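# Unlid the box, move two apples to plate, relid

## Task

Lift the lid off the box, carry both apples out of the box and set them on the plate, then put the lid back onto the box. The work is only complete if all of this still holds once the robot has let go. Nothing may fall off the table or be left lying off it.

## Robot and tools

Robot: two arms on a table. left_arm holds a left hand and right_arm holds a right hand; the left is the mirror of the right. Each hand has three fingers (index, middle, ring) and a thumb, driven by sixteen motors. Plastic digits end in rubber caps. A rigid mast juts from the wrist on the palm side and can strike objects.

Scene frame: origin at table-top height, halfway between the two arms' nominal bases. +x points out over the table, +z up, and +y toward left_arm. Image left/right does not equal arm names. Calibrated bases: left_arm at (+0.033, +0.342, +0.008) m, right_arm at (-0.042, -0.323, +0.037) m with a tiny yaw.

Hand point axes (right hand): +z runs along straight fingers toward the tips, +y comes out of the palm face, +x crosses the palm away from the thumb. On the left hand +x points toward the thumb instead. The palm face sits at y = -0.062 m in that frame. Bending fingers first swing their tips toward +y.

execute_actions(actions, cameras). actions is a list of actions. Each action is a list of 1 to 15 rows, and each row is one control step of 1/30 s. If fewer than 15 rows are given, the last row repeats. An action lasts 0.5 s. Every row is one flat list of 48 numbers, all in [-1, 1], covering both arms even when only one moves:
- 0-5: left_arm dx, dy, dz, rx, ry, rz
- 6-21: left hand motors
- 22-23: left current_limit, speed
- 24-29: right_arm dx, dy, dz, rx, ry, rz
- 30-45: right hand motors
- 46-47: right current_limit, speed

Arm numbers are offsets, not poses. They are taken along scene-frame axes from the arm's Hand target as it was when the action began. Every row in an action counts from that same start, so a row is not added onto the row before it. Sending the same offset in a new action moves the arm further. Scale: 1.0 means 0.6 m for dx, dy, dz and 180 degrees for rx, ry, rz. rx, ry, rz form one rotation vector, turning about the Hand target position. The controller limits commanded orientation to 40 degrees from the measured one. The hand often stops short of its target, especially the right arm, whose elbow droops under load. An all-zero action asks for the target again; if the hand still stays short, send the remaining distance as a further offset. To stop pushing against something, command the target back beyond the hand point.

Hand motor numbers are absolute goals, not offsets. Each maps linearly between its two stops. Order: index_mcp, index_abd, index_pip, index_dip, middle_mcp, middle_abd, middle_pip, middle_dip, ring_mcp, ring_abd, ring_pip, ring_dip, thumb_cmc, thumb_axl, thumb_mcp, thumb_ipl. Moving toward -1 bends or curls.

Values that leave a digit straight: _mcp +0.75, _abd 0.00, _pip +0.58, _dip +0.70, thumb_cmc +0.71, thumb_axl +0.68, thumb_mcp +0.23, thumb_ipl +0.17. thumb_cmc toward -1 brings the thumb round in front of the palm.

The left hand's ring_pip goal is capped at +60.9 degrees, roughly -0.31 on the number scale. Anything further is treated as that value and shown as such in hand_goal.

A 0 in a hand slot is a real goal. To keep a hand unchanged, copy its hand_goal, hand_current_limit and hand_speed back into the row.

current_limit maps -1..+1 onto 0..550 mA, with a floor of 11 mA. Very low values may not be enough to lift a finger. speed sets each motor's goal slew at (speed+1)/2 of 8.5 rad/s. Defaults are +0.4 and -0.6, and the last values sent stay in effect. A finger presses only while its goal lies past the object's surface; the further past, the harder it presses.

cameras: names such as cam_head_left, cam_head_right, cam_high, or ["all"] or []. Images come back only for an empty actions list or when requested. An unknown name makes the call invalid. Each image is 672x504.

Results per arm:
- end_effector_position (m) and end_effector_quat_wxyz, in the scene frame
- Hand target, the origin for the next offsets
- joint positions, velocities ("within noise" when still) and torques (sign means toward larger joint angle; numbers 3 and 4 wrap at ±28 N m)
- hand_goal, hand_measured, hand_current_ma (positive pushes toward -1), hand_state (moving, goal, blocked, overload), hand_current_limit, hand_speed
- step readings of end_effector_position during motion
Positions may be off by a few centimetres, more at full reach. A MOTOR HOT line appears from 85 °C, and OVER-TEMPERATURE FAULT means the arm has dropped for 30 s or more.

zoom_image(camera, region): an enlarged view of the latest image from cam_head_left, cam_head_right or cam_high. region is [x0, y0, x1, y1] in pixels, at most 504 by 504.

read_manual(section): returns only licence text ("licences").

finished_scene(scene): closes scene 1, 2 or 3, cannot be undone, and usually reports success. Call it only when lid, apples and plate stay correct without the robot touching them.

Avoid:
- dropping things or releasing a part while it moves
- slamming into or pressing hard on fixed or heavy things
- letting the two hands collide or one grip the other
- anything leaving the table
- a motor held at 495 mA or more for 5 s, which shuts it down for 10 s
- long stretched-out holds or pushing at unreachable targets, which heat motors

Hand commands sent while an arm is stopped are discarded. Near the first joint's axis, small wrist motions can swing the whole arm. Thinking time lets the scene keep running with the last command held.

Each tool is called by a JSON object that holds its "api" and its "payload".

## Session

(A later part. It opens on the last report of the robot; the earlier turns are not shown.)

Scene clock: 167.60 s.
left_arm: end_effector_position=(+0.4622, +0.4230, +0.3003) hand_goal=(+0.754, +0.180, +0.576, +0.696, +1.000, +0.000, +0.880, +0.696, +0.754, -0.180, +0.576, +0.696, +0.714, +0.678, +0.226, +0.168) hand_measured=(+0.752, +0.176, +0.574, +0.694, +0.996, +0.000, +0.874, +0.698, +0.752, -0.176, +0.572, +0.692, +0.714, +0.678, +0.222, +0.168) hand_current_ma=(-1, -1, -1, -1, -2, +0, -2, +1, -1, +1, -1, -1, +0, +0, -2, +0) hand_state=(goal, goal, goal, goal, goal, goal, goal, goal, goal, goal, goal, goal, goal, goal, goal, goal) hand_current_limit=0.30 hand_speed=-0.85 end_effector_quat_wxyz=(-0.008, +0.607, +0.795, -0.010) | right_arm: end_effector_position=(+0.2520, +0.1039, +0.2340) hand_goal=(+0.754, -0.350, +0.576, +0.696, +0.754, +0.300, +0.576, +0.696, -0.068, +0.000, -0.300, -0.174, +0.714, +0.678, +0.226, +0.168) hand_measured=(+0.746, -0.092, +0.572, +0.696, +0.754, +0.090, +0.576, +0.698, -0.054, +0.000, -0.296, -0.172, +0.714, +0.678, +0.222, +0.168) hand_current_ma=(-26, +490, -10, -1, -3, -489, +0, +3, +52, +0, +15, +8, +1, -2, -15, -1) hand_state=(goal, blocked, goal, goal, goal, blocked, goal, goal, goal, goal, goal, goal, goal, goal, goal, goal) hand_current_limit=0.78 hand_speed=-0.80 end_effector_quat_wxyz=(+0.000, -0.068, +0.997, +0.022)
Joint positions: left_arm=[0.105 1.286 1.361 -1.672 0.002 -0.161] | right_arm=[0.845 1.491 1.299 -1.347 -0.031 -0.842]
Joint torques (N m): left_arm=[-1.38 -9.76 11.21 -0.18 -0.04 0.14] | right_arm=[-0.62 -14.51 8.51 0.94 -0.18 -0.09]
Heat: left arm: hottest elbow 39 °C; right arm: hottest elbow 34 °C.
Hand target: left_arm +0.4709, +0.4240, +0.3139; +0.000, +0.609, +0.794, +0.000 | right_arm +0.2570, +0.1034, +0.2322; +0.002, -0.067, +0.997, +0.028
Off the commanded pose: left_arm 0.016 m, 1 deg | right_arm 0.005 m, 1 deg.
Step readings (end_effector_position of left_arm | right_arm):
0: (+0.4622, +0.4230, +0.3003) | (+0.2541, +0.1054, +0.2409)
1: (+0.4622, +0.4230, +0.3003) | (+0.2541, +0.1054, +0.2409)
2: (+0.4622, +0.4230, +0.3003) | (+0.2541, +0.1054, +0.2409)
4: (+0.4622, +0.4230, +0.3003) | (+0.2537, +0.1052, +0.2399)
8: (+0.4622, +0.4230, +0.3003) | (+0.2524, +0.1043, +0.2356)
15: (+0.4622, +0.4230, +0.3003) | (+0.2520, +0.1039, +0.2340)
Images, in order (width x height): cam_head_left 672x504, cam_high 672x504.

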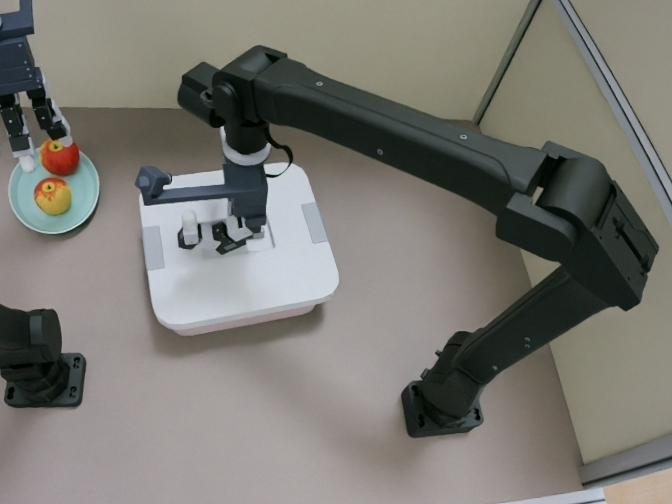

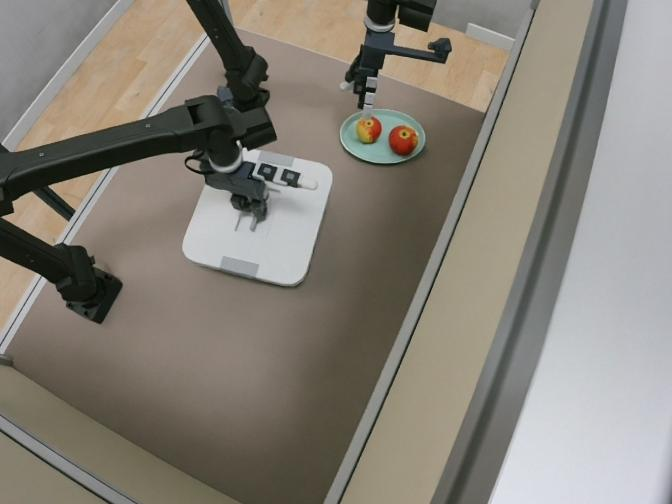

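{"api": "execute_actions", "payload": {"actions": [[[0,0,0,0,0,0,0.754,0.18,0.576,0.696,1,0,0.88,0.696,0.754,-0.18,0.576,0.696,0.714,0.678,0.226,0.168,0.3,-0.85,-0.004,0.0,-0.015,0,0,0,0.754,-0.35,0.576,0.696,0.754,0.30,0.576,0.696,-0.068,0,-0.3,-0.174,0.714,0.678,0.226,0.168,0.78,-0.8]]], "cameras": ["cam_head_left","cam_high"]}}

{"api": "zoom_image", "payload": {"camera": "cam_head_left", "region": [100, 220, 220, 340]}}

{"api": "zoom_image", "payload": {"camera": "cam_head_left", "region": [230, 210, 350, 330]}}

{"api": "zoom_image", "payload": {"camera": "cam_high", "region": [170, 200, 340, 300]}}

Scene clock: 169.23 s.
left_arm: end_effector_position=(+0.4622, +0.4230, +0.3003) hand_goal=(+0.754, +0.180, +0.576, +0.696, +1.000, +0.000, +0.880, +0.696, +0.754, -0.180, +0.576, +0.696, +0.714, +0.678, +0.226, +0.168) hand_measured=(+0.752, +0.176, +0.574, +0.694, +0.996, +0.000, +0.874, +0.698, +0.752, -0.176, +0.572, +0.692, +0.714, +0.678, +0.222, +0.168) hand_current_ma=(-1, -1, -1, -1, -2, +0, -2, +1, -1, +1, -1, -1, +0, +0, -2, +0) hand_state=(goal, goal, goal, goal, goal, goal, goal, goal, goal, goal, goal, goal, goal, goal, goal, goal) hand_current_limit=0.30 hand_speed=-0.85 end_effector_quat_wxyz=(-0.008, +0.607, +0.795, -0.010) | right_arm: end_effector_position=(+0.2520, +0.1037, +0.2332) hand_goal=(+0.754, -0.350, +0.576, +0.696, +0.754, +0.300, +0.576, +0.696, -0.068, +0.000, -0.300, -0.174, +0.714, +0.678, +0.226, +0.168) hand_measured=(+0.752, -0.092, +0.574, +0.696, +0.758, +0.090, +0.578, +0.698, -0.054, +0.000, -0.296, -0.172, +0.714, +0.678, +0.222, +0.168) hand_current_ma=(-6, +490, -6, -1, +15, -489, +5, +3, +52, +0, +15, +8, +1, -2, -15, -1) hand_state=(goal, blocked, goal, goal, goal, blocked, goal, goal, goal, goal, goal, goal, goal, goal, goal, goal) hand_current_limit=0.78 hand_speed=-0.80 end_effector_quat_wxyz=(+0.001, -0.065, +0.998, +0.026)
Joint positions: left_arm=[0.105 1.286 1.361 -1.672 0.002 -0.161] | right_arm=[0.845 1.485 1.289 -1.335 -0.034 -0.834]
Joint torques (N m): left_arm=[-1.38 -9.88 11.19 -0.2 -0.04 0.14] | right_arm=[-0.21 -13.86 7.5 1.35 -0.18 -0.05]
Heat: left arm: hottest elbow 39 °C; right arm: hottest elbow 33 °C.
Hand target: left_arm +0.4709, +0.4240, +0.3139; +0.000, +0.609, +0.794, +0.000 | right_arm +0.2545, +0.1033, +0.2232; +0.002, -0.067, +0.997, +0.028
Off the commanded pose: left_arm 0.016 m, 1 deg | right_arm 0.010 m, 0 deg.
Step readings (end_effector_position of left_arm | right_arm):
0: (+0.4622, +0.4230, +0.3003) | (+0.2520, +0.1039, +0.2340)
1: (+0.4622, +0.4230, +0.3003) | (+0.2520, +0.1038, +0.2338)
2: (+0.4622, +0.4230, +0.3003) | (+0.2519, +0.1037, +0.2332)
4: (+0.4622, +0.4230, +0.3003) | (+0.2518, +0.1038, +0.2327)
8: (+0.4622, +0.4230, +0.3003) | (+0.2515, +0.1039, +0.2331)
15: (+0.4622, +0.4230, +0.3003) | (+0.2517, +0.1039, +0.2332)
Images, in order (width x height): cam_head_left 672x504, cam_high 672x504.

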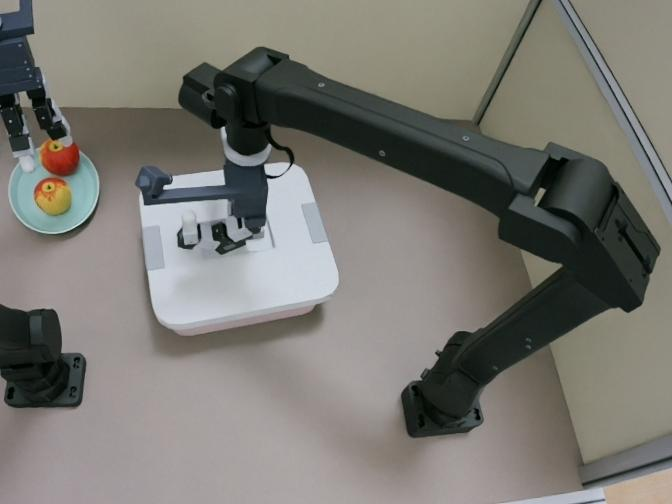

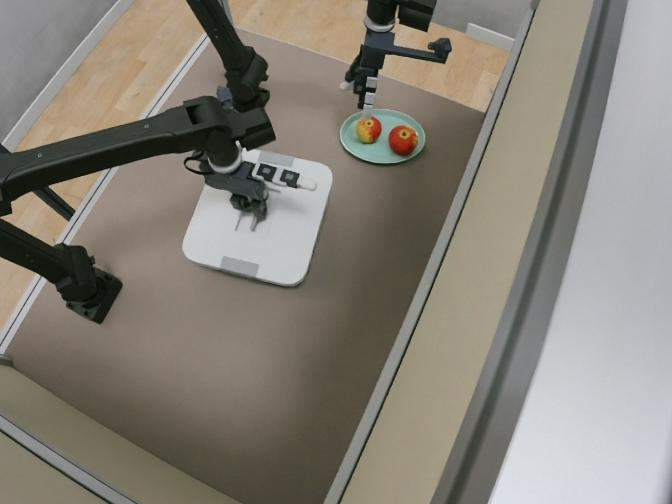

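Scaled by 4.200 from the camera's 672x504 image, which has a finer 960x720 frame.

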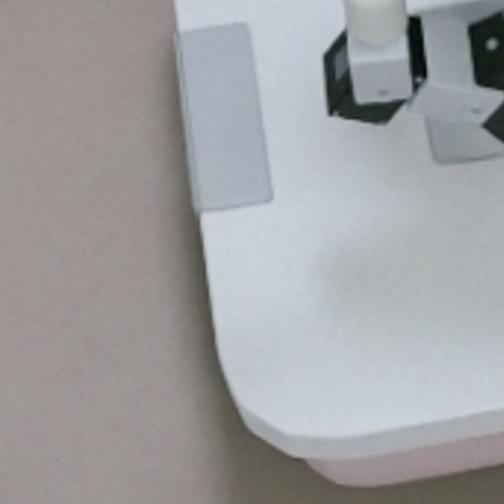

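Scaled by 4.200 from the camera's 672x504 image, which has a finer 960x720 frame.

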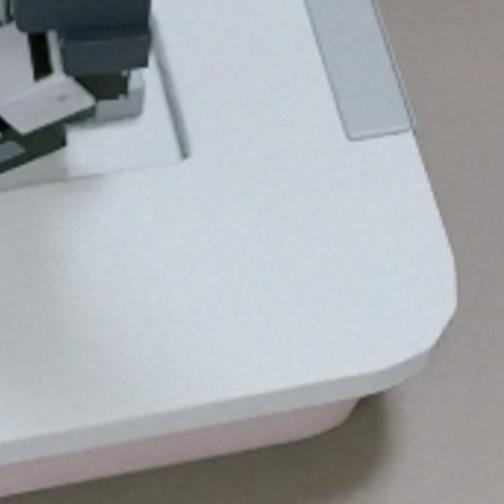

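Scaled by 2.965 from the camera's 672x504 image, which has a finer 960x720 frame.

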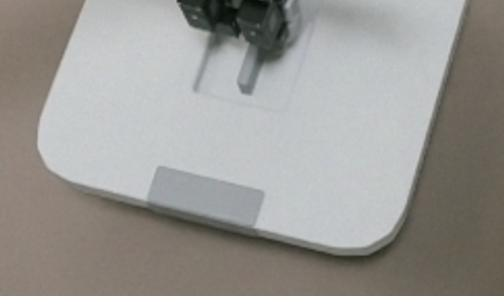

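{"api": "execute_actions", "payload": {"actions": [[[0,0,0,0,0,0,0.754,0.18,0.576,0.696,1,0,0.88,0.696,0.754,-0.18,0.576,0.696,0.714,0.678,0.226,0.168,0.3,-0.85,0,0,0.01,0,0,0,0.754,-0.1,0.576,0.696,0.754,0.08,0.576,0.696,-0.068,0,-0.3,-0.174,0.714,0.678,0.226,0.168,0.3,-0.9]],[[0,0,0,0,0,0,0.754,0.18,0.576,0.696,1,0,0.88,0.696,0.754,-0.18,0.576,0.696,0.714,0.678,0.226,0.168,0.3,-0.85,0,0,0,0,0,0,0.754,-0.02,0.576,0.696,0.754,0.0,0.576,0.696,-0.068,0,-0.3,-0.174,0.714,0.678,0.226,0.168,0.3,-0.92]]], "cameras": ["cam_head_left","cam_high"]}}

{"api": "zoom_image", "payload": {"camera": "cam_head_left", "region": [100, 220, 220, 340]}}

{"api": "zoom_image", "payload": {"camera": "cam_head_left", "region": [230, 210, 350, 330]}}

Scene clock: 171.03 s.
left_arm: end_effector_position=(+0.4622, +0.4230, +0.3003) hand_goal=(+0.754, +0.180, +0.576, +0.696, +1.000, +0.000, +0.880, +0.696, +0.754, -0.180, +0.576, +0.696, +0.714, +0.678, +0.226, +0.168) hand_measured=(+0.752, +0.176, +0.574, +0.694, +0.996, +0.000, +0.874, +0.698, +0.752, -0.176, +0.572, +0.692, +0.714, +0.678, +0.222, +0.168) hand_current_ma=(-1, -1, -1, -1, -2, +0, -2, +1, -1, +1, -1, -1, +0, +0, -2, +0) hand_state=(goal, goal, goal, goal, goal, goal, goal, goal, goal, goal, goal, goal, goal, goal, goal, goal) hand_current_limit=0.30 hand_speed=-0.85 end_effector_quat_wxyz=(-0.008, +0.607, +0.795, -0.010) | right_arm: end_effector_position=(+0.2525, +0.1034, +0.2331) hand_goal=(+0.754, -0.020, +0.576, +0.696, +0.754, +0.000, +0.576, +0.696, -0.068, +0.000, -0.300, -0.174, +0.714, +0.678, +0.226, +0.168) hand_measured=(+0.752, -0.024, +0.574, +0.696, +0.756, +0.002, +0.578, +0.698, -0.054, +0.000, -0.296, -0.172, +0.714, +0.678, +0.222, +0.168) hand_current_ma=(-10, -10, -6, -1, +5, +8, +5, +3, +52, +0, +15, +8, +1, -2, -15, -1) hand_state=(goal, goal, goal, goal, goal, goal, goal, goal, goal, goal, goal, goal, goal, goal, goal, goal) hand_current_limit=0.30 hand_speed=-0.92 end_effector_quat_wxyz=(+0.003, -0.064, +0.998, +0.025)
Joint positions: left_arm=[0.105 1.286 1.361 -1.672 0.002 -0.161] | right_arm=[0.845 1.485 1.289 -1.335 -0.031 -0.833]
Joint torques (N m): left_arm=[-1.32 -9.82 11.19 -0.2 -0.04 0.14] | right_arm=[-0.21 -14.15 8.46 0.81 -0.18 -0.05]
Heat: left arm: hottest elbow 39 °C; right arm: hottest elbow 33 °C.
Hand target: left_arm +0.4709, +0.4240, +0.3139; +0.000, +0.609, +0.794, +0.000 | right_arm +0.2545, +0.1034, +0.2291; +0.002, -0.067, +0.997, +0.028
Off the commanded pose: left_arm 0.016 m, 1 deg | right_arm 0.004 m, 1 deg.
Step readings (end_effector_position of left_arm | right_arm):
0: (+0.4622, +0.4230, +0.3003) | (+0.2520, +0.1037, +0.2332)
1: (+0.4622, +0.4230, +0.3003) | (+0.2520, +0.1037, +0.2332)
2: (+0.4622, +0.4230, +0.3003) | (+0.2520, +0.1037, +0.2332)
4: (+0.4622, +0.4230, +0.3003) | (+0.2520, +0.1037, +0.2332)
8: (+0.4622, +0.4230, +0.3003) | (+0.2521, +0.1037, +0.2332)
15: (+0.4622, +0.4230, +0.3003) | (+0.2523, +0.1035, +0.2332)
16: (+0.4622, +0.4230, +0.3003) | (+0.2523, +0.1035, +0.2332)
17: (+0.4622, +0.4230, +0.3003) | (+0.2523, +0.1035, +0.2332)
19: (+0.4622, +0.4230, +0.3003) | (+0.2525, +0.1034, +0.2331)
23: (+0.4622, +0.4230, +0.3003) | (+0.2525, +0.1034, +0.2331)
30: (+0.4622, +0.4230, +0.3003) | (+0.2525, +0.1034, +0.2331)
Images, in order (width x height): cam_head_left 672x504, cam_high 672x504.

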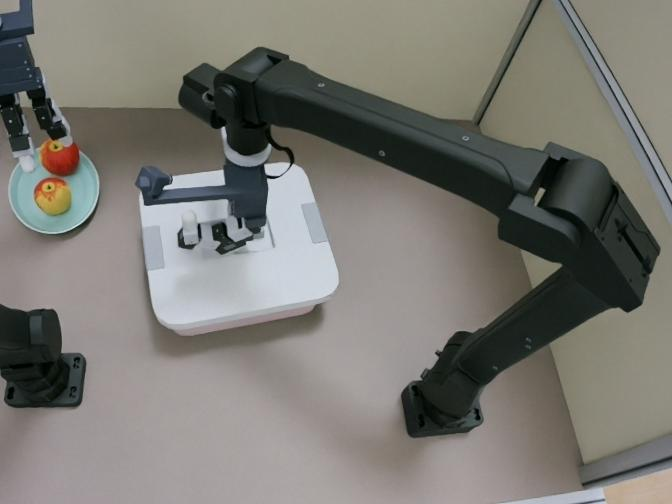

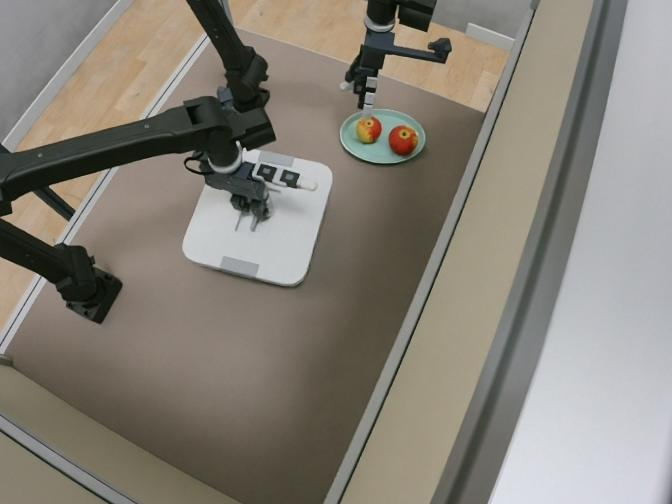

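Scaled by 4.200 from the camera's 672x504 image, which has a finer 960x720 frame.

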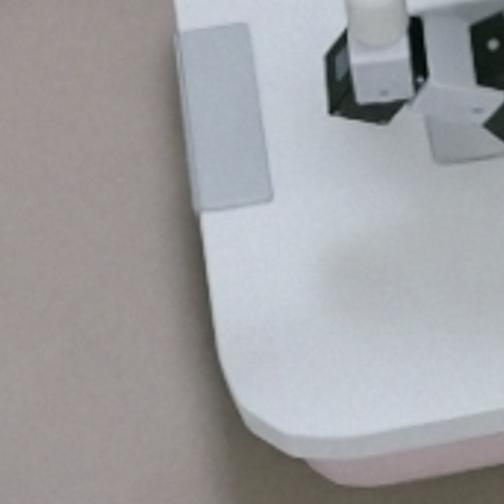

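Scaled by 4.200 from the camera's 672x504 image, which has a finer 960x720 frame.

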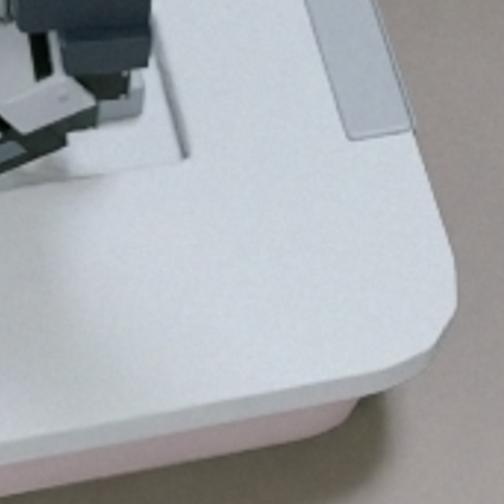

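{"api": "execute_actions", "payload": {"actions": [[[0,0,0,0,0,0,0.754,0.18,0.576,0.696,1,0,0.88,0.696,0.754,-0.18,0.576,0.696,0.714,0.678,0.226,0.168,0.3,-0.85,0.004,0.006,0.03,0,0,0,0.754,0.0,0.576,0.696,0.754,-0.02,0.576,0.696,-0.068,0,-0.3,-0.174,0.714,0.678,0.226,0.168,0.3,-0.92]]], "cameras": ["cam_head_left"]}}

{"api": "zoom_image", "payload": {"camera": "cam_head_left", "region": [130, 150, 345, 345]}}

Scene clock: 172.17 s.
left_arm: end_effector_position=(+0.4622, +0.4230, +0.3003) hand_goal=(+0.754, +0.180, +0.576, +0.696, +1.000, +0.000, +0.880, +0.696, +0.754, -0.180, +0.576, +0.696, +0.714, +0.678, +0.226, +0.168) hand_measured=(+0.752, +0.176, +0.574, +0.694, +0.996, +0.000, +0.874, +0.698, +0.752, -0.176, +0.572, +0.692, +0.714, +0.678, +0.222, +0.168) hand_current_ma=(-1, -1, -1, -1, -2, +0, -2, +1, -1, +1, -1, -1, +0, +0, -2, +0) hand_state=(goal, goal, goal, goal, goal, goal, goal, goal, goal, goal, goal, goal, goal, goal, goal, goal) hand_current_limit=0.30 hand_speed=-0.85 end_effector_quat_wxyz=(-0.008, +0.607, +0.795, -0.010) | right_arm: end_effector_position=(+0.2491, +0.0994, +0.2313) hand_goal=(+0.754, +0.000, +0.576, +0.696, +0.754, -0.020, +0.576, +0.696, -0.068, +0.000, -0.300, -0.174, +0.714, +0.678, +0.226, +0.168) hand_measured=(+0.752, -0.004, +0.574, +0.696, +0.750, -0.010, +0.574, +0.696, -0.054, +0.000, -0.296, -0.172, +0.714, +0.678, +0.222, +0.168) hand_current_ma=(-10, -10, -6, -1, -17, +31, -3, +3, +52, +0, +15, +8, +1, -2, -15, -1) hand_state=(goal, goal, goal, goal, goal, goal, goal, goal, goal, goal, goal, goal, goal, goal, goal, goal) hand_current_limit=0.30 hand_speed=-0.92 end_effector_quat_wxyz=(-0.005, -0.064, +0.998, +0.017)
Joint positions: left_arm=[0.105 1.286 1.361 -1.672 0.002 -0.161] | right_arm=[0.845 1.485 1.289 -1.357 -0.031 -0.833]
Joint torques (N m): left_arm=[-1.38 -9.82 11.19 -0.2 -0.04 0.14] | right_arm=[-0.09 -14.04 12.18 -0.13 -0.17 -0.03]
Heat: left arm: hottest elbow 39 °C; right arm: hottest elbow 33 °C.
Hand target: left_arm +0.4709, +0.4240, +0.3139; +0.000, +0.609, +0.794, +0.000 | right_arm +0.2569, +0.1070, +0.2471; +0.002, -0.067, +0.997, +0.028
Off the commanded pose: left_arm 0.016 m, 1 deg | right_arm 0.019 m, 2 deg.
Step readings (end_effector_position of left_arm | right_arm):
0: (+0.4622, +0.4230, +0.3003) | (+0.2525, +0.1034, +0.2331)
1: (+0.4622, +0.4230, +0.3003) | (+0.2525, +0.1034, +0.2331)
2: (+0.4622, +0.4230, +0.3003) | (+0.2525, +0.1034, +0.2331)
4: (+0.4622, +0.4230, +0.3003) | (+0.2518, +0.1025, +0.2327)
8: (+0.4622, +0.4230, +0.3003) | (+0.2496, +0.1000, +0.2316)
15: (+0.4622, +0.4230, +0.3003) | (+0.2491, +0.0994, +0.2313)
Images, in order (width x height): cam_head_left 672x504.

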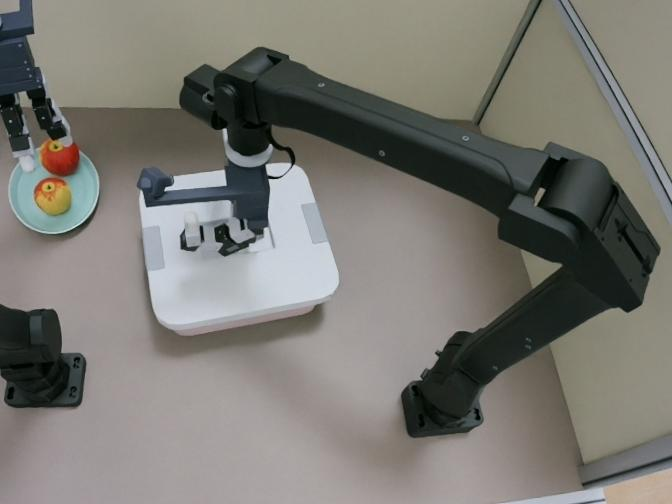

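Scaled by 2.344 from the camera's 672x504 image, which has a finer 960x720 frame.

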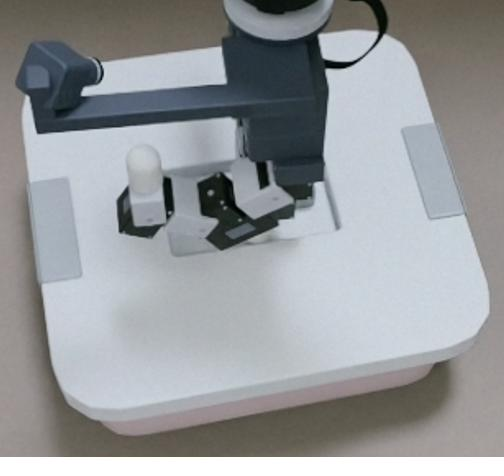

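{"api": "execute_actions", "payload": {"actions": [[[0,0,0,0,0,0,0.754,0.18,0.576,0.696,1,0,0.88,0.696,0.754,-0.18,0.576,0.696,0.714,0.678,0.226,0.168,0.3,-0.85,0.004,0.006,0.03,0,0,0,0.754,0.02,0.576,0.696,0.754,-0.06,0.576,0.696,-0.068,0,-0.3,-0.174,0.714,0.678,0.226,0.168,0.3,-0.92]]], "cameras": ["cam_head_left"]}}

{"api": "zoom_image", "payload": {"camera": "cam_head_left", "region": [130, 150, 345, 345]}}

Scene clock: 173.20 s.
left_arm: end_effector_position=(+0.4622, +0.4230, +0.3003) hand_goal=(+0.754, +0.180, +0.576, +0.696, +1.000, +0.000, +0.880, +0.696, +0.754, -0.180, +0.576, +0.696, +0.714, +0.678, +0.226, +0.168) hand_measured=(+0.752, +0.176, +0.574, +0.694, +0.996, +0.000, +0.874, +0.698, +0.752, -0.176, +0.572, +0.692, +0.714, +0.678, +0.222, +0.168) hand_current_ma=(-1, -1, -1, -1, -2, +0, -2, +1, -1, +1, -1, -1, +0, +0, -2, +0) hand_state=(goal, goal, goal, goal, goal, goal, goal, goal, goal, goal, goal, goal, goal, goal, goal, goal) hand_current_limit=0.30 hand_speed=-0.85 end_effector_quat_wxyz=(-0.008, +0.607, +0.795, -0.010) | right_arm: end_effector_position=(+0.2483, +0.0985, +0.2441) hand_goal=(+0.754, +0.020, +0.576, +0.696, +0.754, -0.060, +0.576, +0.696, -0.068, +0.000, -0.300, -0.174, +0.714, +0.678, +0.226, +0.168) hand_measured=(+0.752, +0.016, +0.574, +0.696, +0.750, -0.056, +0.574, +0.696, -0.054, +0.000, -0.296, -0.172, +0.714, +0.678, +0.222, +0.168) hand_current_ma=(-9, -9, -6, -1, -15, +10, -4, +2, +52, +0, +15, +8, +1, -2, -15, -1) hand_state=(goal, goal, goal, goal, goal, goal, goal, goal, goal, goal, goal, goal, goal, goal, goal, goal) hand_current_limit=0.30 hand_speed=-0.92 end_effector_quat_wxyz=(-0.010, -0.063, +0.998, +0.012)
Joint positions: left_arm=[0.105 1.286 1.361 -1.672 0.002 -0.161] | right_arm=[0.845 1.485 1.326 -1.409 -0.031 -0.833]
Joint torques (N m): left_arm=[-1.38 -9.82 11.19 -0.2 -0.04 0.14] | right_arm=[-0.09 -13.74 13.3 0.01 -0.17 -0.02]
Heat: left arm: hottest elbow 39 °C; right arm: hottest elbow 33 °C.
Hand target: left_arm +0.4709, +0.4240, +0.3139; +0.000, +0.609, +0.794, +0.000 | right_arm +0.2593, +0.1106, +0.2651; +0.002, -0.067, +0.997, +0.028
Off the commanded pose: left_arm 0.016 m, 1 deg | right_arm 0.027 m, 2 deg.
Step readings (end_effector_position of left_arm | right_arm):
0: (+0.4622, +0.4230, +0.3003) | (+0.2491, +0.0994, +0.2313)
1: (+0.4622, +0.4230, +0.3003) | (+0.2491, +0.0994, +0.2313)
2: (+0.4622, +0.4230, +0.3003) | (+0.2493, +0.0996, +0.2317)
4: (+0.4622, +0.4230, +0.3003) | (+0.2492, +0.0994, +0.2335)
8: (+0.4622, +0.4230, +0.3003) | (+0.2482, +0.0983, +0.2408)
15: (+0.4622, +0.4230, +0.3003) | (+0.2486, +0.0988, +0.2442)
Images, in order (width x height): cam_head_left 672x504.

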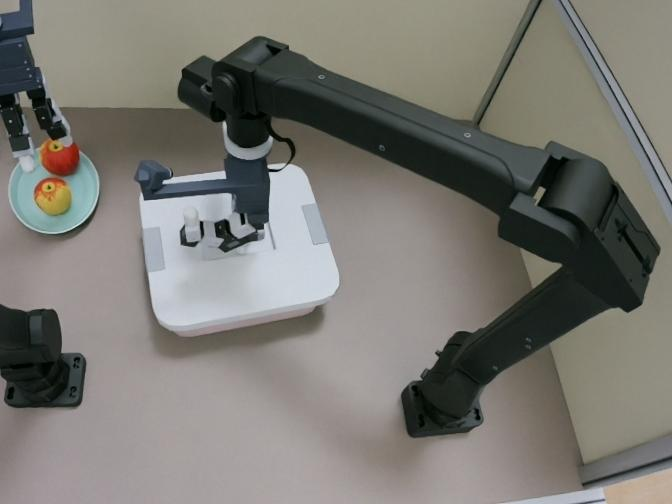

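Scaled by 2.344 from the camera's 672x504 image, which has a finer 960x720 frame.

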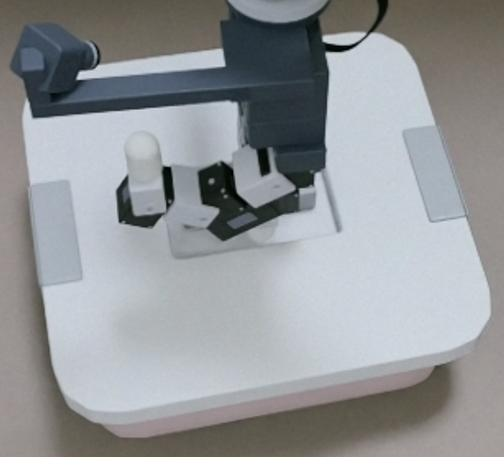

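{"api": "execute_actions", "payload": {"actions": [[[0,0,0,0,0,0,0.754,0.18,0.576,0.696,1,0,0.88,0.696,0.754,-0.18,0.576,0.696,0.714,0.678,0.226,0.168,0.3,-0.85,0.0,0.0,0.05,0,0,0,0.754,0.02,0.576,0.696,0.754,-0.06,0.576,0.696,-0.068,0,-0.3,-0.174,0.714,0.678,0.226,0.168,0.3,-0.92]],[[0,0,0,0,0,0,0.754,0.18,0.576,0.696,1,0,0.88,0.696,0.754,-0.18,0.576,0.696,0.714,0.678,0.226,0.168,0.3,-0.85,0.0,0.0,0.05,0,0,0,0.754,0.02,0.576,0.696,0.754,-0.06,0.576,0.696,-0.068,0,-0.3,-0.174,0.714,0.678,0.226,0.168,0.3,-0.92]]], "cameras": ["all"]}}

{"api": "zoom_image", "payload": {"camera": "cam_head_left", "region": [130, 150, 345, 345]}}

{"api": "zoom_image", "payload": {"camera": "cam_high", "region": [170, 140, 350, 300]}}

{"api": "zoom_image", "payload": {"camera": "cam_head_right", "region": [120, 140, 320, 350]}}

Scene clock: 174.83 s.
left_arm: end_effector_position=(+0.4622, +0.4230, +0.3003) hand_goal=(+0.754, +0.180, +0.576, +0.696, +1.000, +0.000, +0.880, +0.696, +0.754, -0.180, +0.576, +0.696, +0.714, +0.678, +0.226, +0.168) hand_measured=(+0.752, +0.176, +0.574, +0.694, +0.996, +0.000, +0.874, +0.698, +0.752, -0.176, +0.572, +0.692, +0.714, +0.678, +0.222, +0.168) hand_current_ma=(-1, -1, -1, -1, -2, +0, -2, +1, -1, +1, -1, -1, +0, +0, -2, +0) hand_state=(goal, goal, goal, goal, goal, goal, goal, goal, goal, goal, goal, goal, goal, goal, goal, goal) hand_current_limit=0.30 hand_speed=-0.85 end_effector_quat_wxyz=(-0.008, +0.607, +0.795, -0.010) | right_arm: end_effector_position=(+0.2507, +0.1013, +0.3015) hand_goal=(+0.754, +0.020, +0.576, +0.696, +0.754, -0.060, +0.576, +0.696, -0.068, +0.000, -0.300, -0.174, +0.714, +0.678, +0.226, +0.168) hand_measured=(+0.752, +0.016, +0.574, +0.696, +0.750, -0.056, +0.574, +0.696, -0.054, +0.000, -0.296, -0.172, +0.714, +0.678, +0.222, +0.168) hand_current_ma=(-9, -9, -6, -1, -14, +8, -4, +2, +52, +0, +15, +8, +1, -2, -15, -1) hand_state=(goal, goal, goal, goal, goal, goal, goal, goal, goal, goal, goal, goal, goal, goal, goal, goal) hand_current_limit=0.30 hand_speed=-0.92 end_effector_quat_wxyz=(-0.012, -0.063, +0.998, +0.010)
Joint positions: left_arm=[0.105 1.286 1.361 -1.672 0.002 -0.161] | right_arm=[0.845 1.485 1.478 -1.565 -0.031 -0.833]
Joint torques (N m): left_arm=[-1.32 -9.76 11.19 -0.2 -0.04 0.15] | right_arm=[-0.03 -14.45 13.41 0.02 -0.17 -0.02]
Heat: left arm: hottest elbow 39 °C; right arm: hottest elbow 34 °C.
Hand target: left_arm +0.4709, +0.4240, +0.3139; +0.000, +0.609, +0.794, +0.000 | right_arm +0.2594, +0.1106, +0.3252; +0.002, -0.067, +0.997, +0.028
Off the commanded pose: left_arm 0.016 m, 1 deg | right_arm 0.027 m, 3 deg.
Step readings (end_effector_position of left_arm | right_arm):
0: (+0.4622, +0.4230, +0.3003) | (+0.2483, +0.0985, +0.2441)
1: (+0.4622, +0.4230, +0.3003) | (+0.2482, +0.0984, +0.2443)
2: (+0.4622, +0.4230, +0.3003) | (+0.2477, +0.0977, +0.2453)
4: (+0.4622, +0.4230, +0.3003) | (+0.2465, +0.0963, +0.2493)
8: (+0.4622, +0.4230, +0.3003) | (+0.2492, +0.0995, +0.2646)
15: (+0.4622, +0.4230, +0.3003) | (+0.2503, +0.1008, +0.2719)
16: (+0.4622, +0.4230, +0.3003) | (+0.2498, +0.1002, +0.2717)
17: (+0.4622, +0.4230, +0.3003) | (+0.2493, +0.0996, +0.2728)
19: (+0.4622, +0.4230, +0.3003) | (+0.2479, +0.0980, +0.2771)
23: (+0.4622, +0.4230, +0.3003) | (+0.2500, +0.1005, +0.2934)
30: (+0.4622, +0.4230, +0.3003) | (+0.2512, +0.1019, +0.3017)

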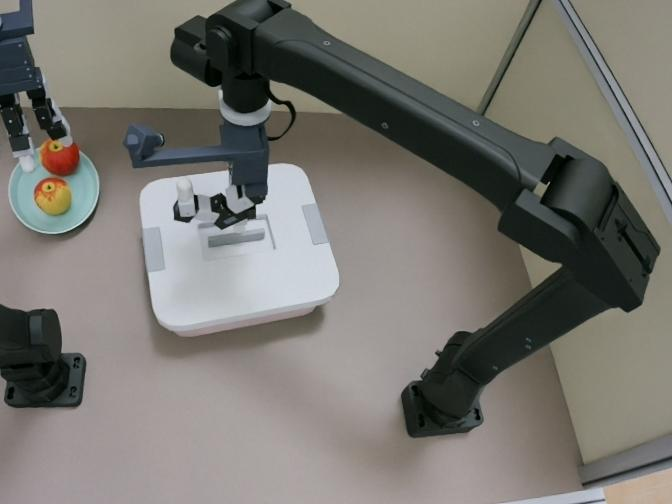

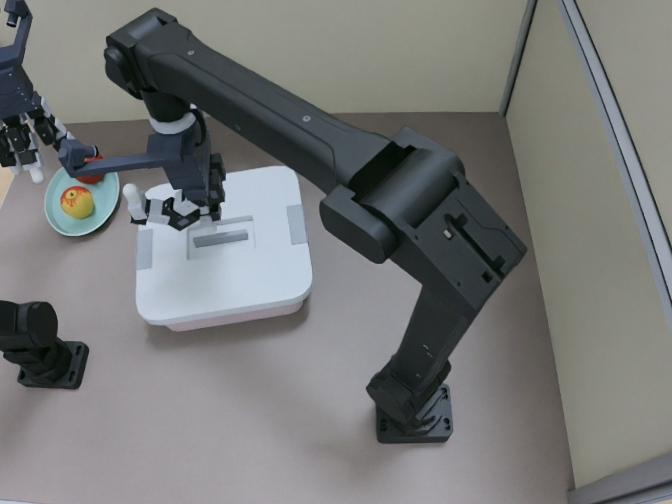

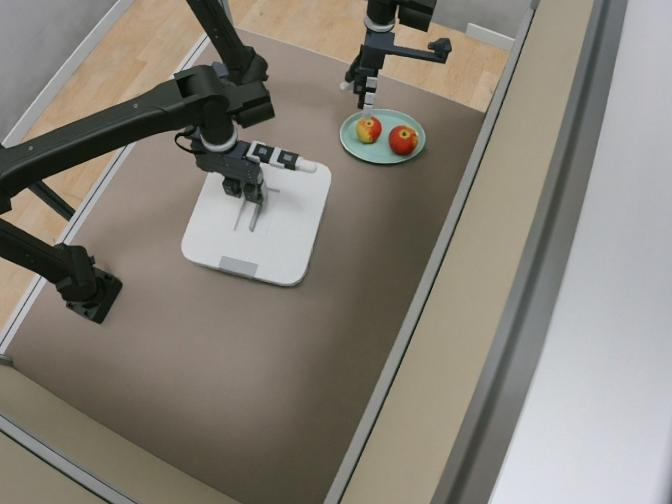

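Scaled by 2.344 from the camera's 672x504 image, which has a finer 960x720 frame.

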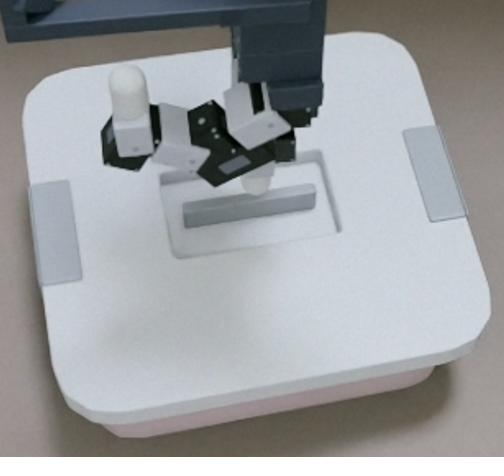

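Scaled by 2.800 from the camera's 672x504 image, which has a finer 960x720 frame.

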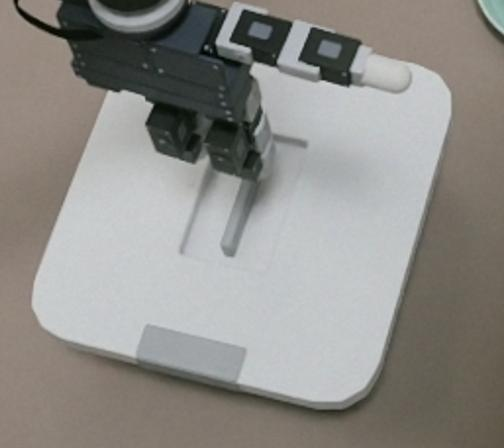

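Scaled by 2.400 from the camera's 672x504 image, which has a finer 960x720 frame.

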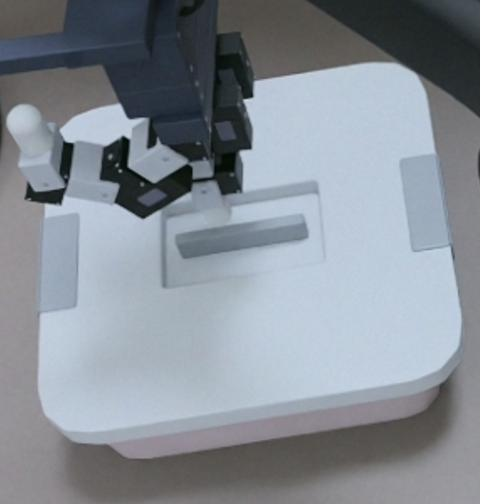

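{"api": "execute_actions", "payload": {"actions": []}}

{"api": "zoom_image", "payload": {"camera": "cam_head_left", "region": [130, 200, 370, 380]}}

{"api": "zoom_image", "payload": {"camera": "cam_head_right", "region": [80, 180, 340, 380]}}

Scene clock: 175.60 s.
left_arm: end_effector_position=(+0.4622, +0.4230, +0.3003) hand_goal=(+0.754, +0.180, +0.576, +0.696, +1.000, +0.000, +0.880, +0.696, +0.754, -0.180, +0.576, +0.696, +0.714, +0.678, +0.226, +0.168) hand_measured=(+0.752, +0.176, +0.574, +0.694, +0.996, +0.000, +0.874, +0.698, +0.752, -0.176, +0.572, +0.692, +0.714, +0.678, +0.222, +0.168) hand_current_ma=(-1, -1, -1, -1, -2, +0, -2, +1, -1, +1, -1, -1, +0, +0, -2, +0) hand_state=(goal, goal, goal, goal, goal, goal, goal, goal, goal, goal, goal, goal, goal, goal, goal, goal) hand_current_limit=0.30 hand_speed=-0.85 end_effector_quat_wxyz=(-0.008, +0.607, +0.795, -0.010) | right_arm: end_effector_position=(+0.2507, +0.1013, +0.3015) hand_goal=(+0.754, +0.020, +0.576, +0.696, +0.754, -0.060, +0.576, +0.696, -0.068, +0.000, -0.300, -0.174, +0.714, +0.678, +0.226, +0.168) hand_measured=(+0.752, +0.016, +0.574, +0.696, +0.750, -0.056, +0.574, +0.696, -0.054, +0.000, -0.296, -0.172, +0.714, +0.678, +0.222, +0.168) hand_current_ma=(-9, -9, -6, -1, -14, +8, -4, +2, +52, +0, +15, +8, +1, -2, -15, -1) hand_state=(goal, goal, goal, goal, goal, goal, goal, goal, goal, goal, goal, goal, goal, goal, goal, goal) hand_current_limit=0.30 hand_speed=-0.92 end_effector_quat_wxyz=(-0.012, -0.063, +0.998, +0.010)
Joint positions: left_arm=[0.105 1.286 1.361 -1.672 0.002 -0.161] | right_arm=[0.845 1.485 1.478 -1.565 -0.031 -0.833]
Joint velocities: within noise
Joint torques (N m): left_arm=[-1.32 -9.82 11.21 -0.18 -0.04 0.14] | right_arm=[0.03 -14.51 13.38 -0.02 -0.17 -0.02]
Heat: left arm: hottest elbow 39 °C; right arm: hottest elbow 34 °C.
Hand target: left_arm +0.4709, +0.4240, +0.3139; +0.000, +0.609, +0.794, +0.000 | right_arm +0.2594, +0.1106, +0.3252; +0.002, -0.067, +0.997, +0.028
Off the commanded pose: left_arm 0.016 m, 1 deg | right_arm 0.027 m, 3 deg.

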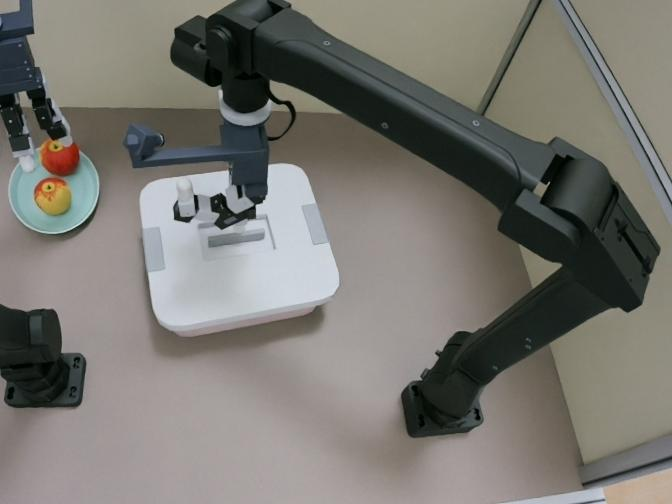

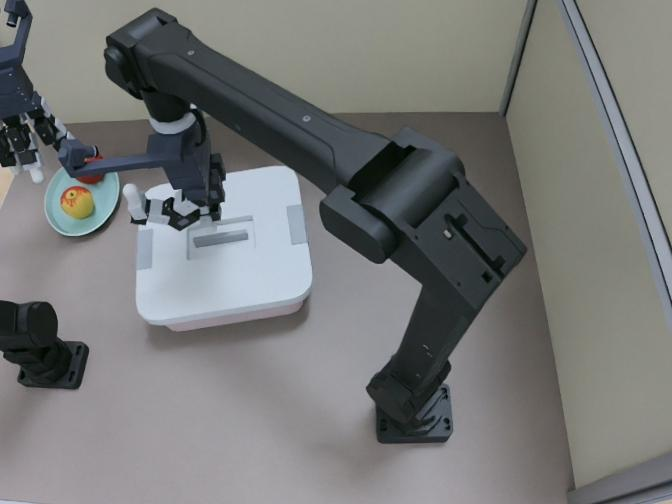

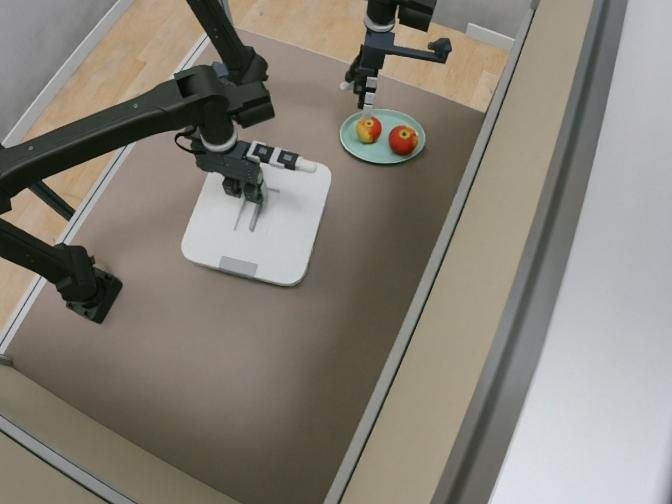

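Scaled by 2.100 from the camera's 672x504 image, which has a finer 960x720 frame.

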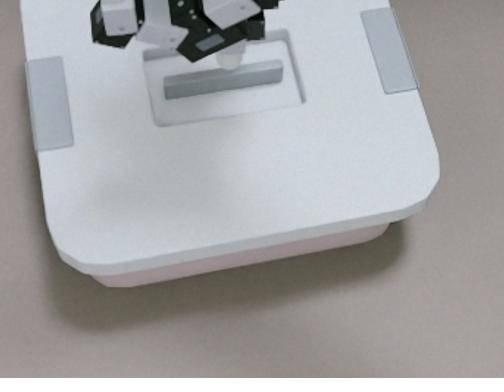

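Scaled by 1.938 from the camera's 672x504 image, which has a finer 960x720 frame.

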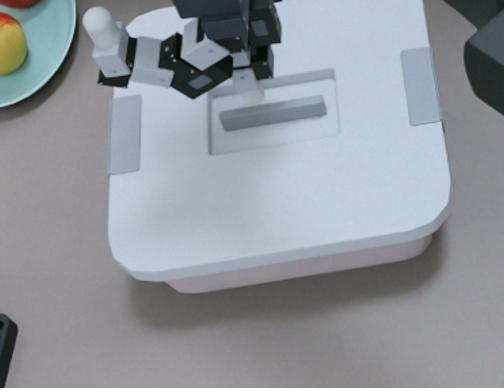

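{"api": "execute_actions", "payload": {"actions": [[[0,0,0,0,0,0,0.754,0.18,0.576,0.696,1,0,0.88,0.696,0.754,-0.18,0.576,0.696,0.714,0.678,0.226,0.168,0.3,-0.85,0,0,0.03,0,0,0,0.754,0.02,0.576,0.696,0.754,-0.06,0.576,0.696,-0.068,0,-0.3,-0.174,0.714,0.678,0.226,0.168,0.3,-0.92]],[[0,0,0,0,0,0,0.754,0.18,0.576,0.696,1,0,0.88,0.696,0.754,-0.18,0.576,0.696,0.714,0.678,0.226,0.168,0.3,-0.85,0.03,0,0.02,-0.018,0,0,0.754,0.02,0.576,0.696,0.754,-0.06,0.576,0.696,-0.068,0,-0.3,-0.174,0.714,0.678,0.226,0.168,0.3,-0.92]],[[0,0,0,0,0,0,0.754,0.18,0.576,0.696,1,0,0.88,0.696,0.754,-0.18,0.576,0.696,0.714,0.678,0.226,0.168,0.3,-0.85,0.04,0,0,0,0,0,0.754,-0.08,0.576,0.696,0.754,0.07,0.576,0.696,-0.068,0,-0.3,-0.174,0.714,0.678,0.226,0.168,0.3,-0.92]],[[0,0,0,0,0,0,0.754,0.18,0.576,0.696,1,0,0.88,0.696,0.754,-0.18,0.576,0.696,0.714,0.678,0.226,0.168,0.3,-0.85,0.04,0,-0.02,0,0,0,0.754,-0.08,0.576,0.696,0.754,0.07,0.576,0.696,-0.068,0,-0.3,-0.174,0.714,0.678,0.226,0.168,0.3,-0.92]],[[0,0,0,0,0,0,0.754,0.18,0.576,0.696,1,0,0.88,0.696,0.754,-0.18,0.576,0.696,0.714,0.678,0.226,0.168,0.3,-0.85,0.02,0,-0.03,0,0,0,0.754,-0.08,0.576,0.696,0.754,0.07,0.576,0.696,-0.068,0,-0.3,-0.174,0.714,0.678,0.226,0.168,0.3,-0.92]]], "cameras": ["cam_head_left","cam_high"]}}

Scene clock: 179.03 s.
left_arm: end_effector_position=(+0.4622, +0.4230, +0.3003) hand_goal=(+0.754, +0.180, +0.576, +0.696, +1.000, +0.000, +0.880, +0.696, +0.754, -0.180, +0.576, +0.696, +0.714, +0.678, +0.226, +0.168) hand_measured=(+0.752, +0.176, +0.574, +0.694, +0.996, +0.000, +0.874, +0.698, +0.752, -0.176, +0.572, +0.692, +0.714, +0.678, +0.222, +0.168) hand_current_ma=(-1, -1, -1, -1, -2, +0, -2, +1, -1, +1, -1, -1, +0, +0, -2, +0) hand_state=(goal, goal, goal, goal, goal, goal, goal, goal, goal, goal, goal, goal, goal, goal, goal, goal) hand_current_limit=0.30 hand_speed=-0.85 end_effector_quat_wxyz=(-0.008, +0.607, +0.795, -0.010) | right_arm: end_effector_position=(+0.3224, +0.1029, +0.3171) hand_goal=(+0.754, -0.080, +0.576, +0.696, +0.754, +0.070, +0.576, +0.696, -0.068, +0.000, -0.300, -0.174, +0.714, +0.678, +0.226, +0.168) hand_measured=(+0.752, -0.076, +0.574, +0.696, +0.750, +0.068, +0.574, +0.696, -0.054, +0.000, -0.296, -0.172, +0.714, +0.678, +0.222, +0.168) hand_current_ma=(-9, +12, -6, -1, -14, -8, -4, +2, +52, +0, +15, +8, +0, -2, -15, -1) hand_state=(goal, goal, goal, goal, goal, goal, goal, goal, goal, goal, goal, goal, goal, goal, goal, goal) hand_current_limit=0.30 hand_speed=-0.92 end_effector_quat_wxyz=(-0.014, -0.063, +0.998, -0.013)
Joint positions: left_arm=[0.105 1.286 1.361 -1.672 0.002 -0.161] | right_arm=[0.747 1.643 1.714 -1.679 0.001 -0.929]
Joint torques (N m): left_arm=[-1.38 -9.82 11.21 -0.2 -0.04 0.14] | right_arm=[-0.56 -15.91 12.07 0.75 0.06 -0.11]
Heat: left arm: hottest elbow 39 °C; right arm: hottest elbow 34 °C.
Hand target: left_arm +0.4709, +0.4240, +0.3139; +0.000, +0.609, +0.794, +0.000 | right_arm +0.3372, +0.1107, +0.3253; +0.000, -0.067, +0.998, +0.000
Off the commanded pose: left_arm 0.016 m, 1 deg | right_arm 0.019 m, 2 deg.
Step readings (end_effector_position of left_arm | right_arm):
0: (+0.4622, +0.4230, +0.3003) | (+0.2507, +0.1013, +0.3015)
1: (+0.4622, +0.4230, +0.3003) | (+0.2505, +0.1010, +0.3014)
2: (+0.4622, +0.4230, +0.3003) | (+0.2501, +0.1006, +0.3021)
4: (+0.4622, +0.4230, +0.3003) | (+0.2493, +0.0996, +0.3049)
8: (+0.4622, +0.4230, +0.3003) | (+0.2504, +0.1009, +0.3155)
15: (+0.4622, +0.4230, +0.3003) | (+0.2511, +0.1017, +0.3207)
16: (+0.4622, +0.4230, +0.3003) | (+0.2510, +0.1016, +0.3209)
17: (+0.4622, +0.4230, +0.3003) | (+0.2505, +0.1007, +0.3219)
19: (+0.4622, +0.4230, +0.3003) | (+0.2522, +0.0999, +0.3262)
23: (+0.4622, +0.4230, +0.3003) | (+0.2618, +0.1039, +0.3393)
30: (+0.4622, +0.4230, +0.3003) | (+0.2644, +0.1029, +0.3423)
31: (+0.4622, +0.4230, +0.3003) | (+0.2647, +0.1030, +0.3419)
32: (+0.4622, +0.4230, +0.3003) | (+0.2652, +0.1031, +0.3417)
34: (+0.4622, +0.4230, +0.3003) | (+0.2690, +0.1043, +0.3419)
38: (+0.4622, +0.4230, +0.3003) | (+0.2842, +0.1034, +0.3408)
45: (+0.4622, +0.4230, +0.3003) | (+0.2903, +0.1013, +0.3367)
46: (+0.4622, +0.4230, +0.3003) | (+0.2904, +0.1014, +0.3367)
47: (+0.4622, +0.4230, +0.3003) | (+0.2915, +0.1014, +0.3371)
49: (+0.4622, +0.4230, +0.3003) | (+0.2975, +0.1011, +0.3384)
53: (+0.4622, +0.4230, +0.3003) | (+0.3062, +0.1045, +0.3354)
60: (+0.4622, +0.4230, +0.3003) | (+0.3127, +0.1036, +0.3246)
61: (+0.4622, +0.4230, +0.3003) | (+0.3127, +0.1036, +0.3246)
62: (+0.4622, +0.4230, +0.3003) | (+0.3133, +0.1031, +0.3244)
64: (+0.4622, +0.4230, +0.3003) | (+0.3143, +0.1024, +0.3245)
68: (+0.4622, +0.4230, +0.3003) | (+0.3188, +0.1028, +0.3223)
75: (+0.4622, +0.4230, +0.3003) | (+0.3225, +0.1029, +0.3171)
Images, in order (width x height): cam_head_left 672x504, cam_high 672x504.

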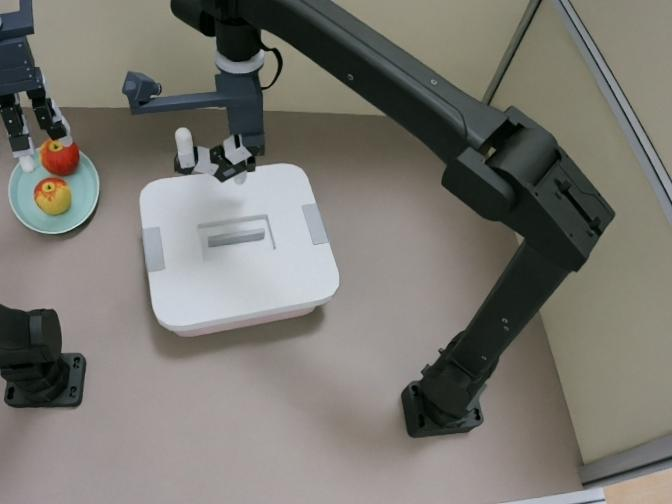

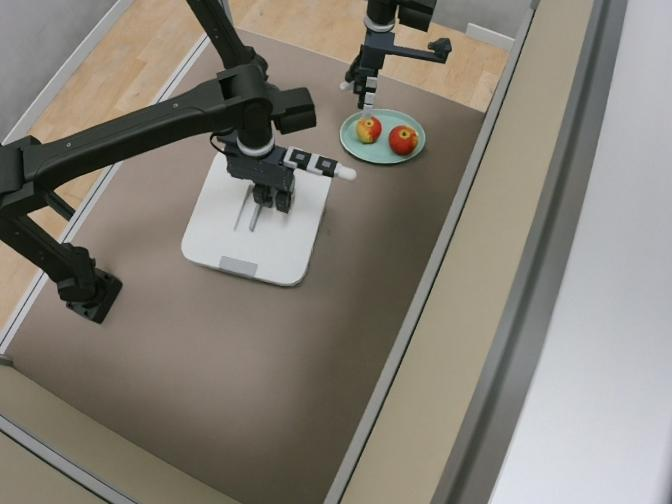

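{"api": "execute_actions", "payload": {"actions": [[[0,0,0,0,0,0,0.754,0.18,0.576,0.696,1,0,0.88,0.696,0.754,-0.18,0.576,0.696,0.714,0.678,0.226,0.168,0.3,-0.85,0,0,-0.05,0,0,0,0.754,-0.08,0.576,0.696,0.754,0.07,0.576,0.696,-0.068,0,-0.3,-0.174,0.714,0.678,0.226,0.168,0.3,-0.92]],[[0,0,0,0,0,0,0.754,0.18,0.576,0.696,1,0,0.88,0.696,0.754,-0.18,0.576,0.696,0.714,0.678,0.226,0.168,0.3,-0.85,0,0,-0.05,0,0,0,0.754,-0.08,0.576,0.696,0.754,0.07,0.576,0.696,-0.068,0,-0.3,-0.174,0.714,0.678,0.226,0.168,0.3,-0.92]],[[0,0,0,0,0,0,0.754,0.18,0.576,0.696,1,0,0.88,0.696,0.754,-0.18,0.576,0.696,0.714,0.678,0.226,0.168,0.3,-0.85,0,0,-0.02,0,0,0,0.754,-0.08,0.576,0.696,0.754,0.07,0.576,0.696,-0.068,0,-0.3,-0.174,0.714,0.678,0.226,0.168,0.3,-0.92]]], "cameras": ["cam_head_left"]}}

Scene clock: 181.30 s.
left_arm: end_effector_position=(+0.4622, +0.4230, +0.3003) hand_goal=(+0.754, +0.180, +0.576, +0.696, +1.000, +0.000, +0.880, +0.696, +0.754, -0.180, +0.576, +0.696, +0.714, +0.678, +0.226, +0.168) hand_measured=(+0.752, +0.176, +0.574, +0.694, +0.996, +0.000, +0.874, +0.698, +0.752, -0.176, +0.572, +0.692, +0.714, +0.678, +0.222, +0.168) hand_current_ma=(-1, -1, -1, -1, -2, +0, -2, +1, -1, +1, -1, -1, +0, +0, -2, +0) hand_state=(goal, goal, goal, goal, goal, goal, goal, goal, goal, goal, goal, goal, goal, goal, goal, goal) hand_current_limit=0.30 hand_speed=-0.85 end_effector_quat_wxyz=(-0.008, +0.607, +0.795, -0.010) | right_arm: end_effector_position=(+0.3323, +0.1124, +0.2657) hand_goal=(+0.754, -0.080, +0.576, +0.696, +0.754, +0.070, +0.576, +0.696, -0.068, +0.000, -0.300, -0.174, +0.714, +0.678, +0.226, +0.168) hand_measured=(+0.752, -0.076, +0.574, +0.696, +0.750, +0.068, +0.574, +0.696, -0.054, +0.000, -0.296, -0.172, +0.714, +0.678, +0.222, +0.168) hand_current_ma=(-9, +10, -6, -1, -14, -7, -4, +2, +52, +0, +15, +8, +0, -2, -15, -1) hand_state=(goal, goal, goal, goal, goal, goal, goal, goal, goal, goal, goal, goal, goal, goal, goal, goal) hand_current_limit=0.30 hand_speed=-0.92 end_effector_quat_wxyz=(+0.004, -0.063, +0.998, +0.002)
Joint positions: left_arm=[0.105 1.286 1.361 -1.672 0.002 -0.161] | right_arm=[0.747 1.649 1.579 -1.492 0.001 -0.929]
Joint torques (N m): left_arm=[-1.44 -9.82 11.21 -0.2 -0.04 0.14] | right_arm=[-0.62 -16.32 8.21 0.87 0.04 -0.11]
Heat: left arm: hottest elbow 39 °C; right arm: hottest elbow 34 °C.
Hand target: left_arm +0.4709, +0.4240, +0.3139; +0.000, +0.609, +0.794, +0.000 | right_arm +0.3372, +0.1107, +0.2531; +0.000, -0.067, +0.998, +0.000
Off the commanded pose: left_arm 0.016 m, 1 deg | right_arm 0.014 m, 1 deg.
Step readings (end_effector_position of left_arm | right_arm):
0: (+0.4622, +0.4230, +0.3003) | (+0.3224, +0.1029, +0.3171)
1: (+0.4622, +0.4230, +0.3003) | (+0.3227, +0.1032, +0.3172)
2: (+0.4622, +0.4230, +0.3003) | (+0.3238, +0.1043, +0.3176)
4: (+0.4622, +0.4230, +0.3003) | (+0.3277, +0.1081, +0.3186)
8: (+0.4622, +0.4230, +0.3003) | (+0.3313, +0.1115, +0.3134)
15: (+0.4622, +0.4230, +0.3003) | (+0.3307, +0.1109, +0.3079)
16: (+0.4622, +0.4230, +0.3003) | (+0.3308, +0.1110, +0.3076)
17: (+0.4622, +0.4230, +0.3003) | (+0.3315, +0.1117, +0.3057)
19: (+0.4622, +0.4230, +0.3003) | (+0.3325, +0.1127, +0.2992)
23: (+0.4622, +0.4230, +0.3003) | (+0.3301, +0.1103, +0.2798)
30: (+0.4622, +0.4230, +0.3003) | (+0.3315, +0.1117, +0.2749)
31: (+0.4622, +0.4230, +0.3003) | (+0.3315, +0.1117, +0.2749)
32: (+0.4622, +0.4230, +0.3003) | (+0.3320, +0.1121, +0.2744)
34: (+0.4622, +0.4230, +0.3003) | (+0.3325, +0.1126, +0.2725)
38: (+0.4622, +0.4230, +0.3003) | (+0.3319, +0.1120, +0.2668)
45: (+0.4622, +0.4230, +0.3003) | (+0.3320, +0.1122, +0.2656)
Images, in order (width x height): cam_head_left 672x504.

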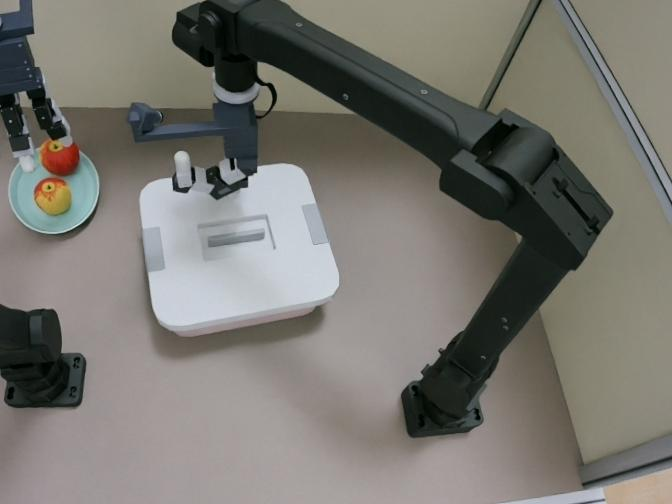

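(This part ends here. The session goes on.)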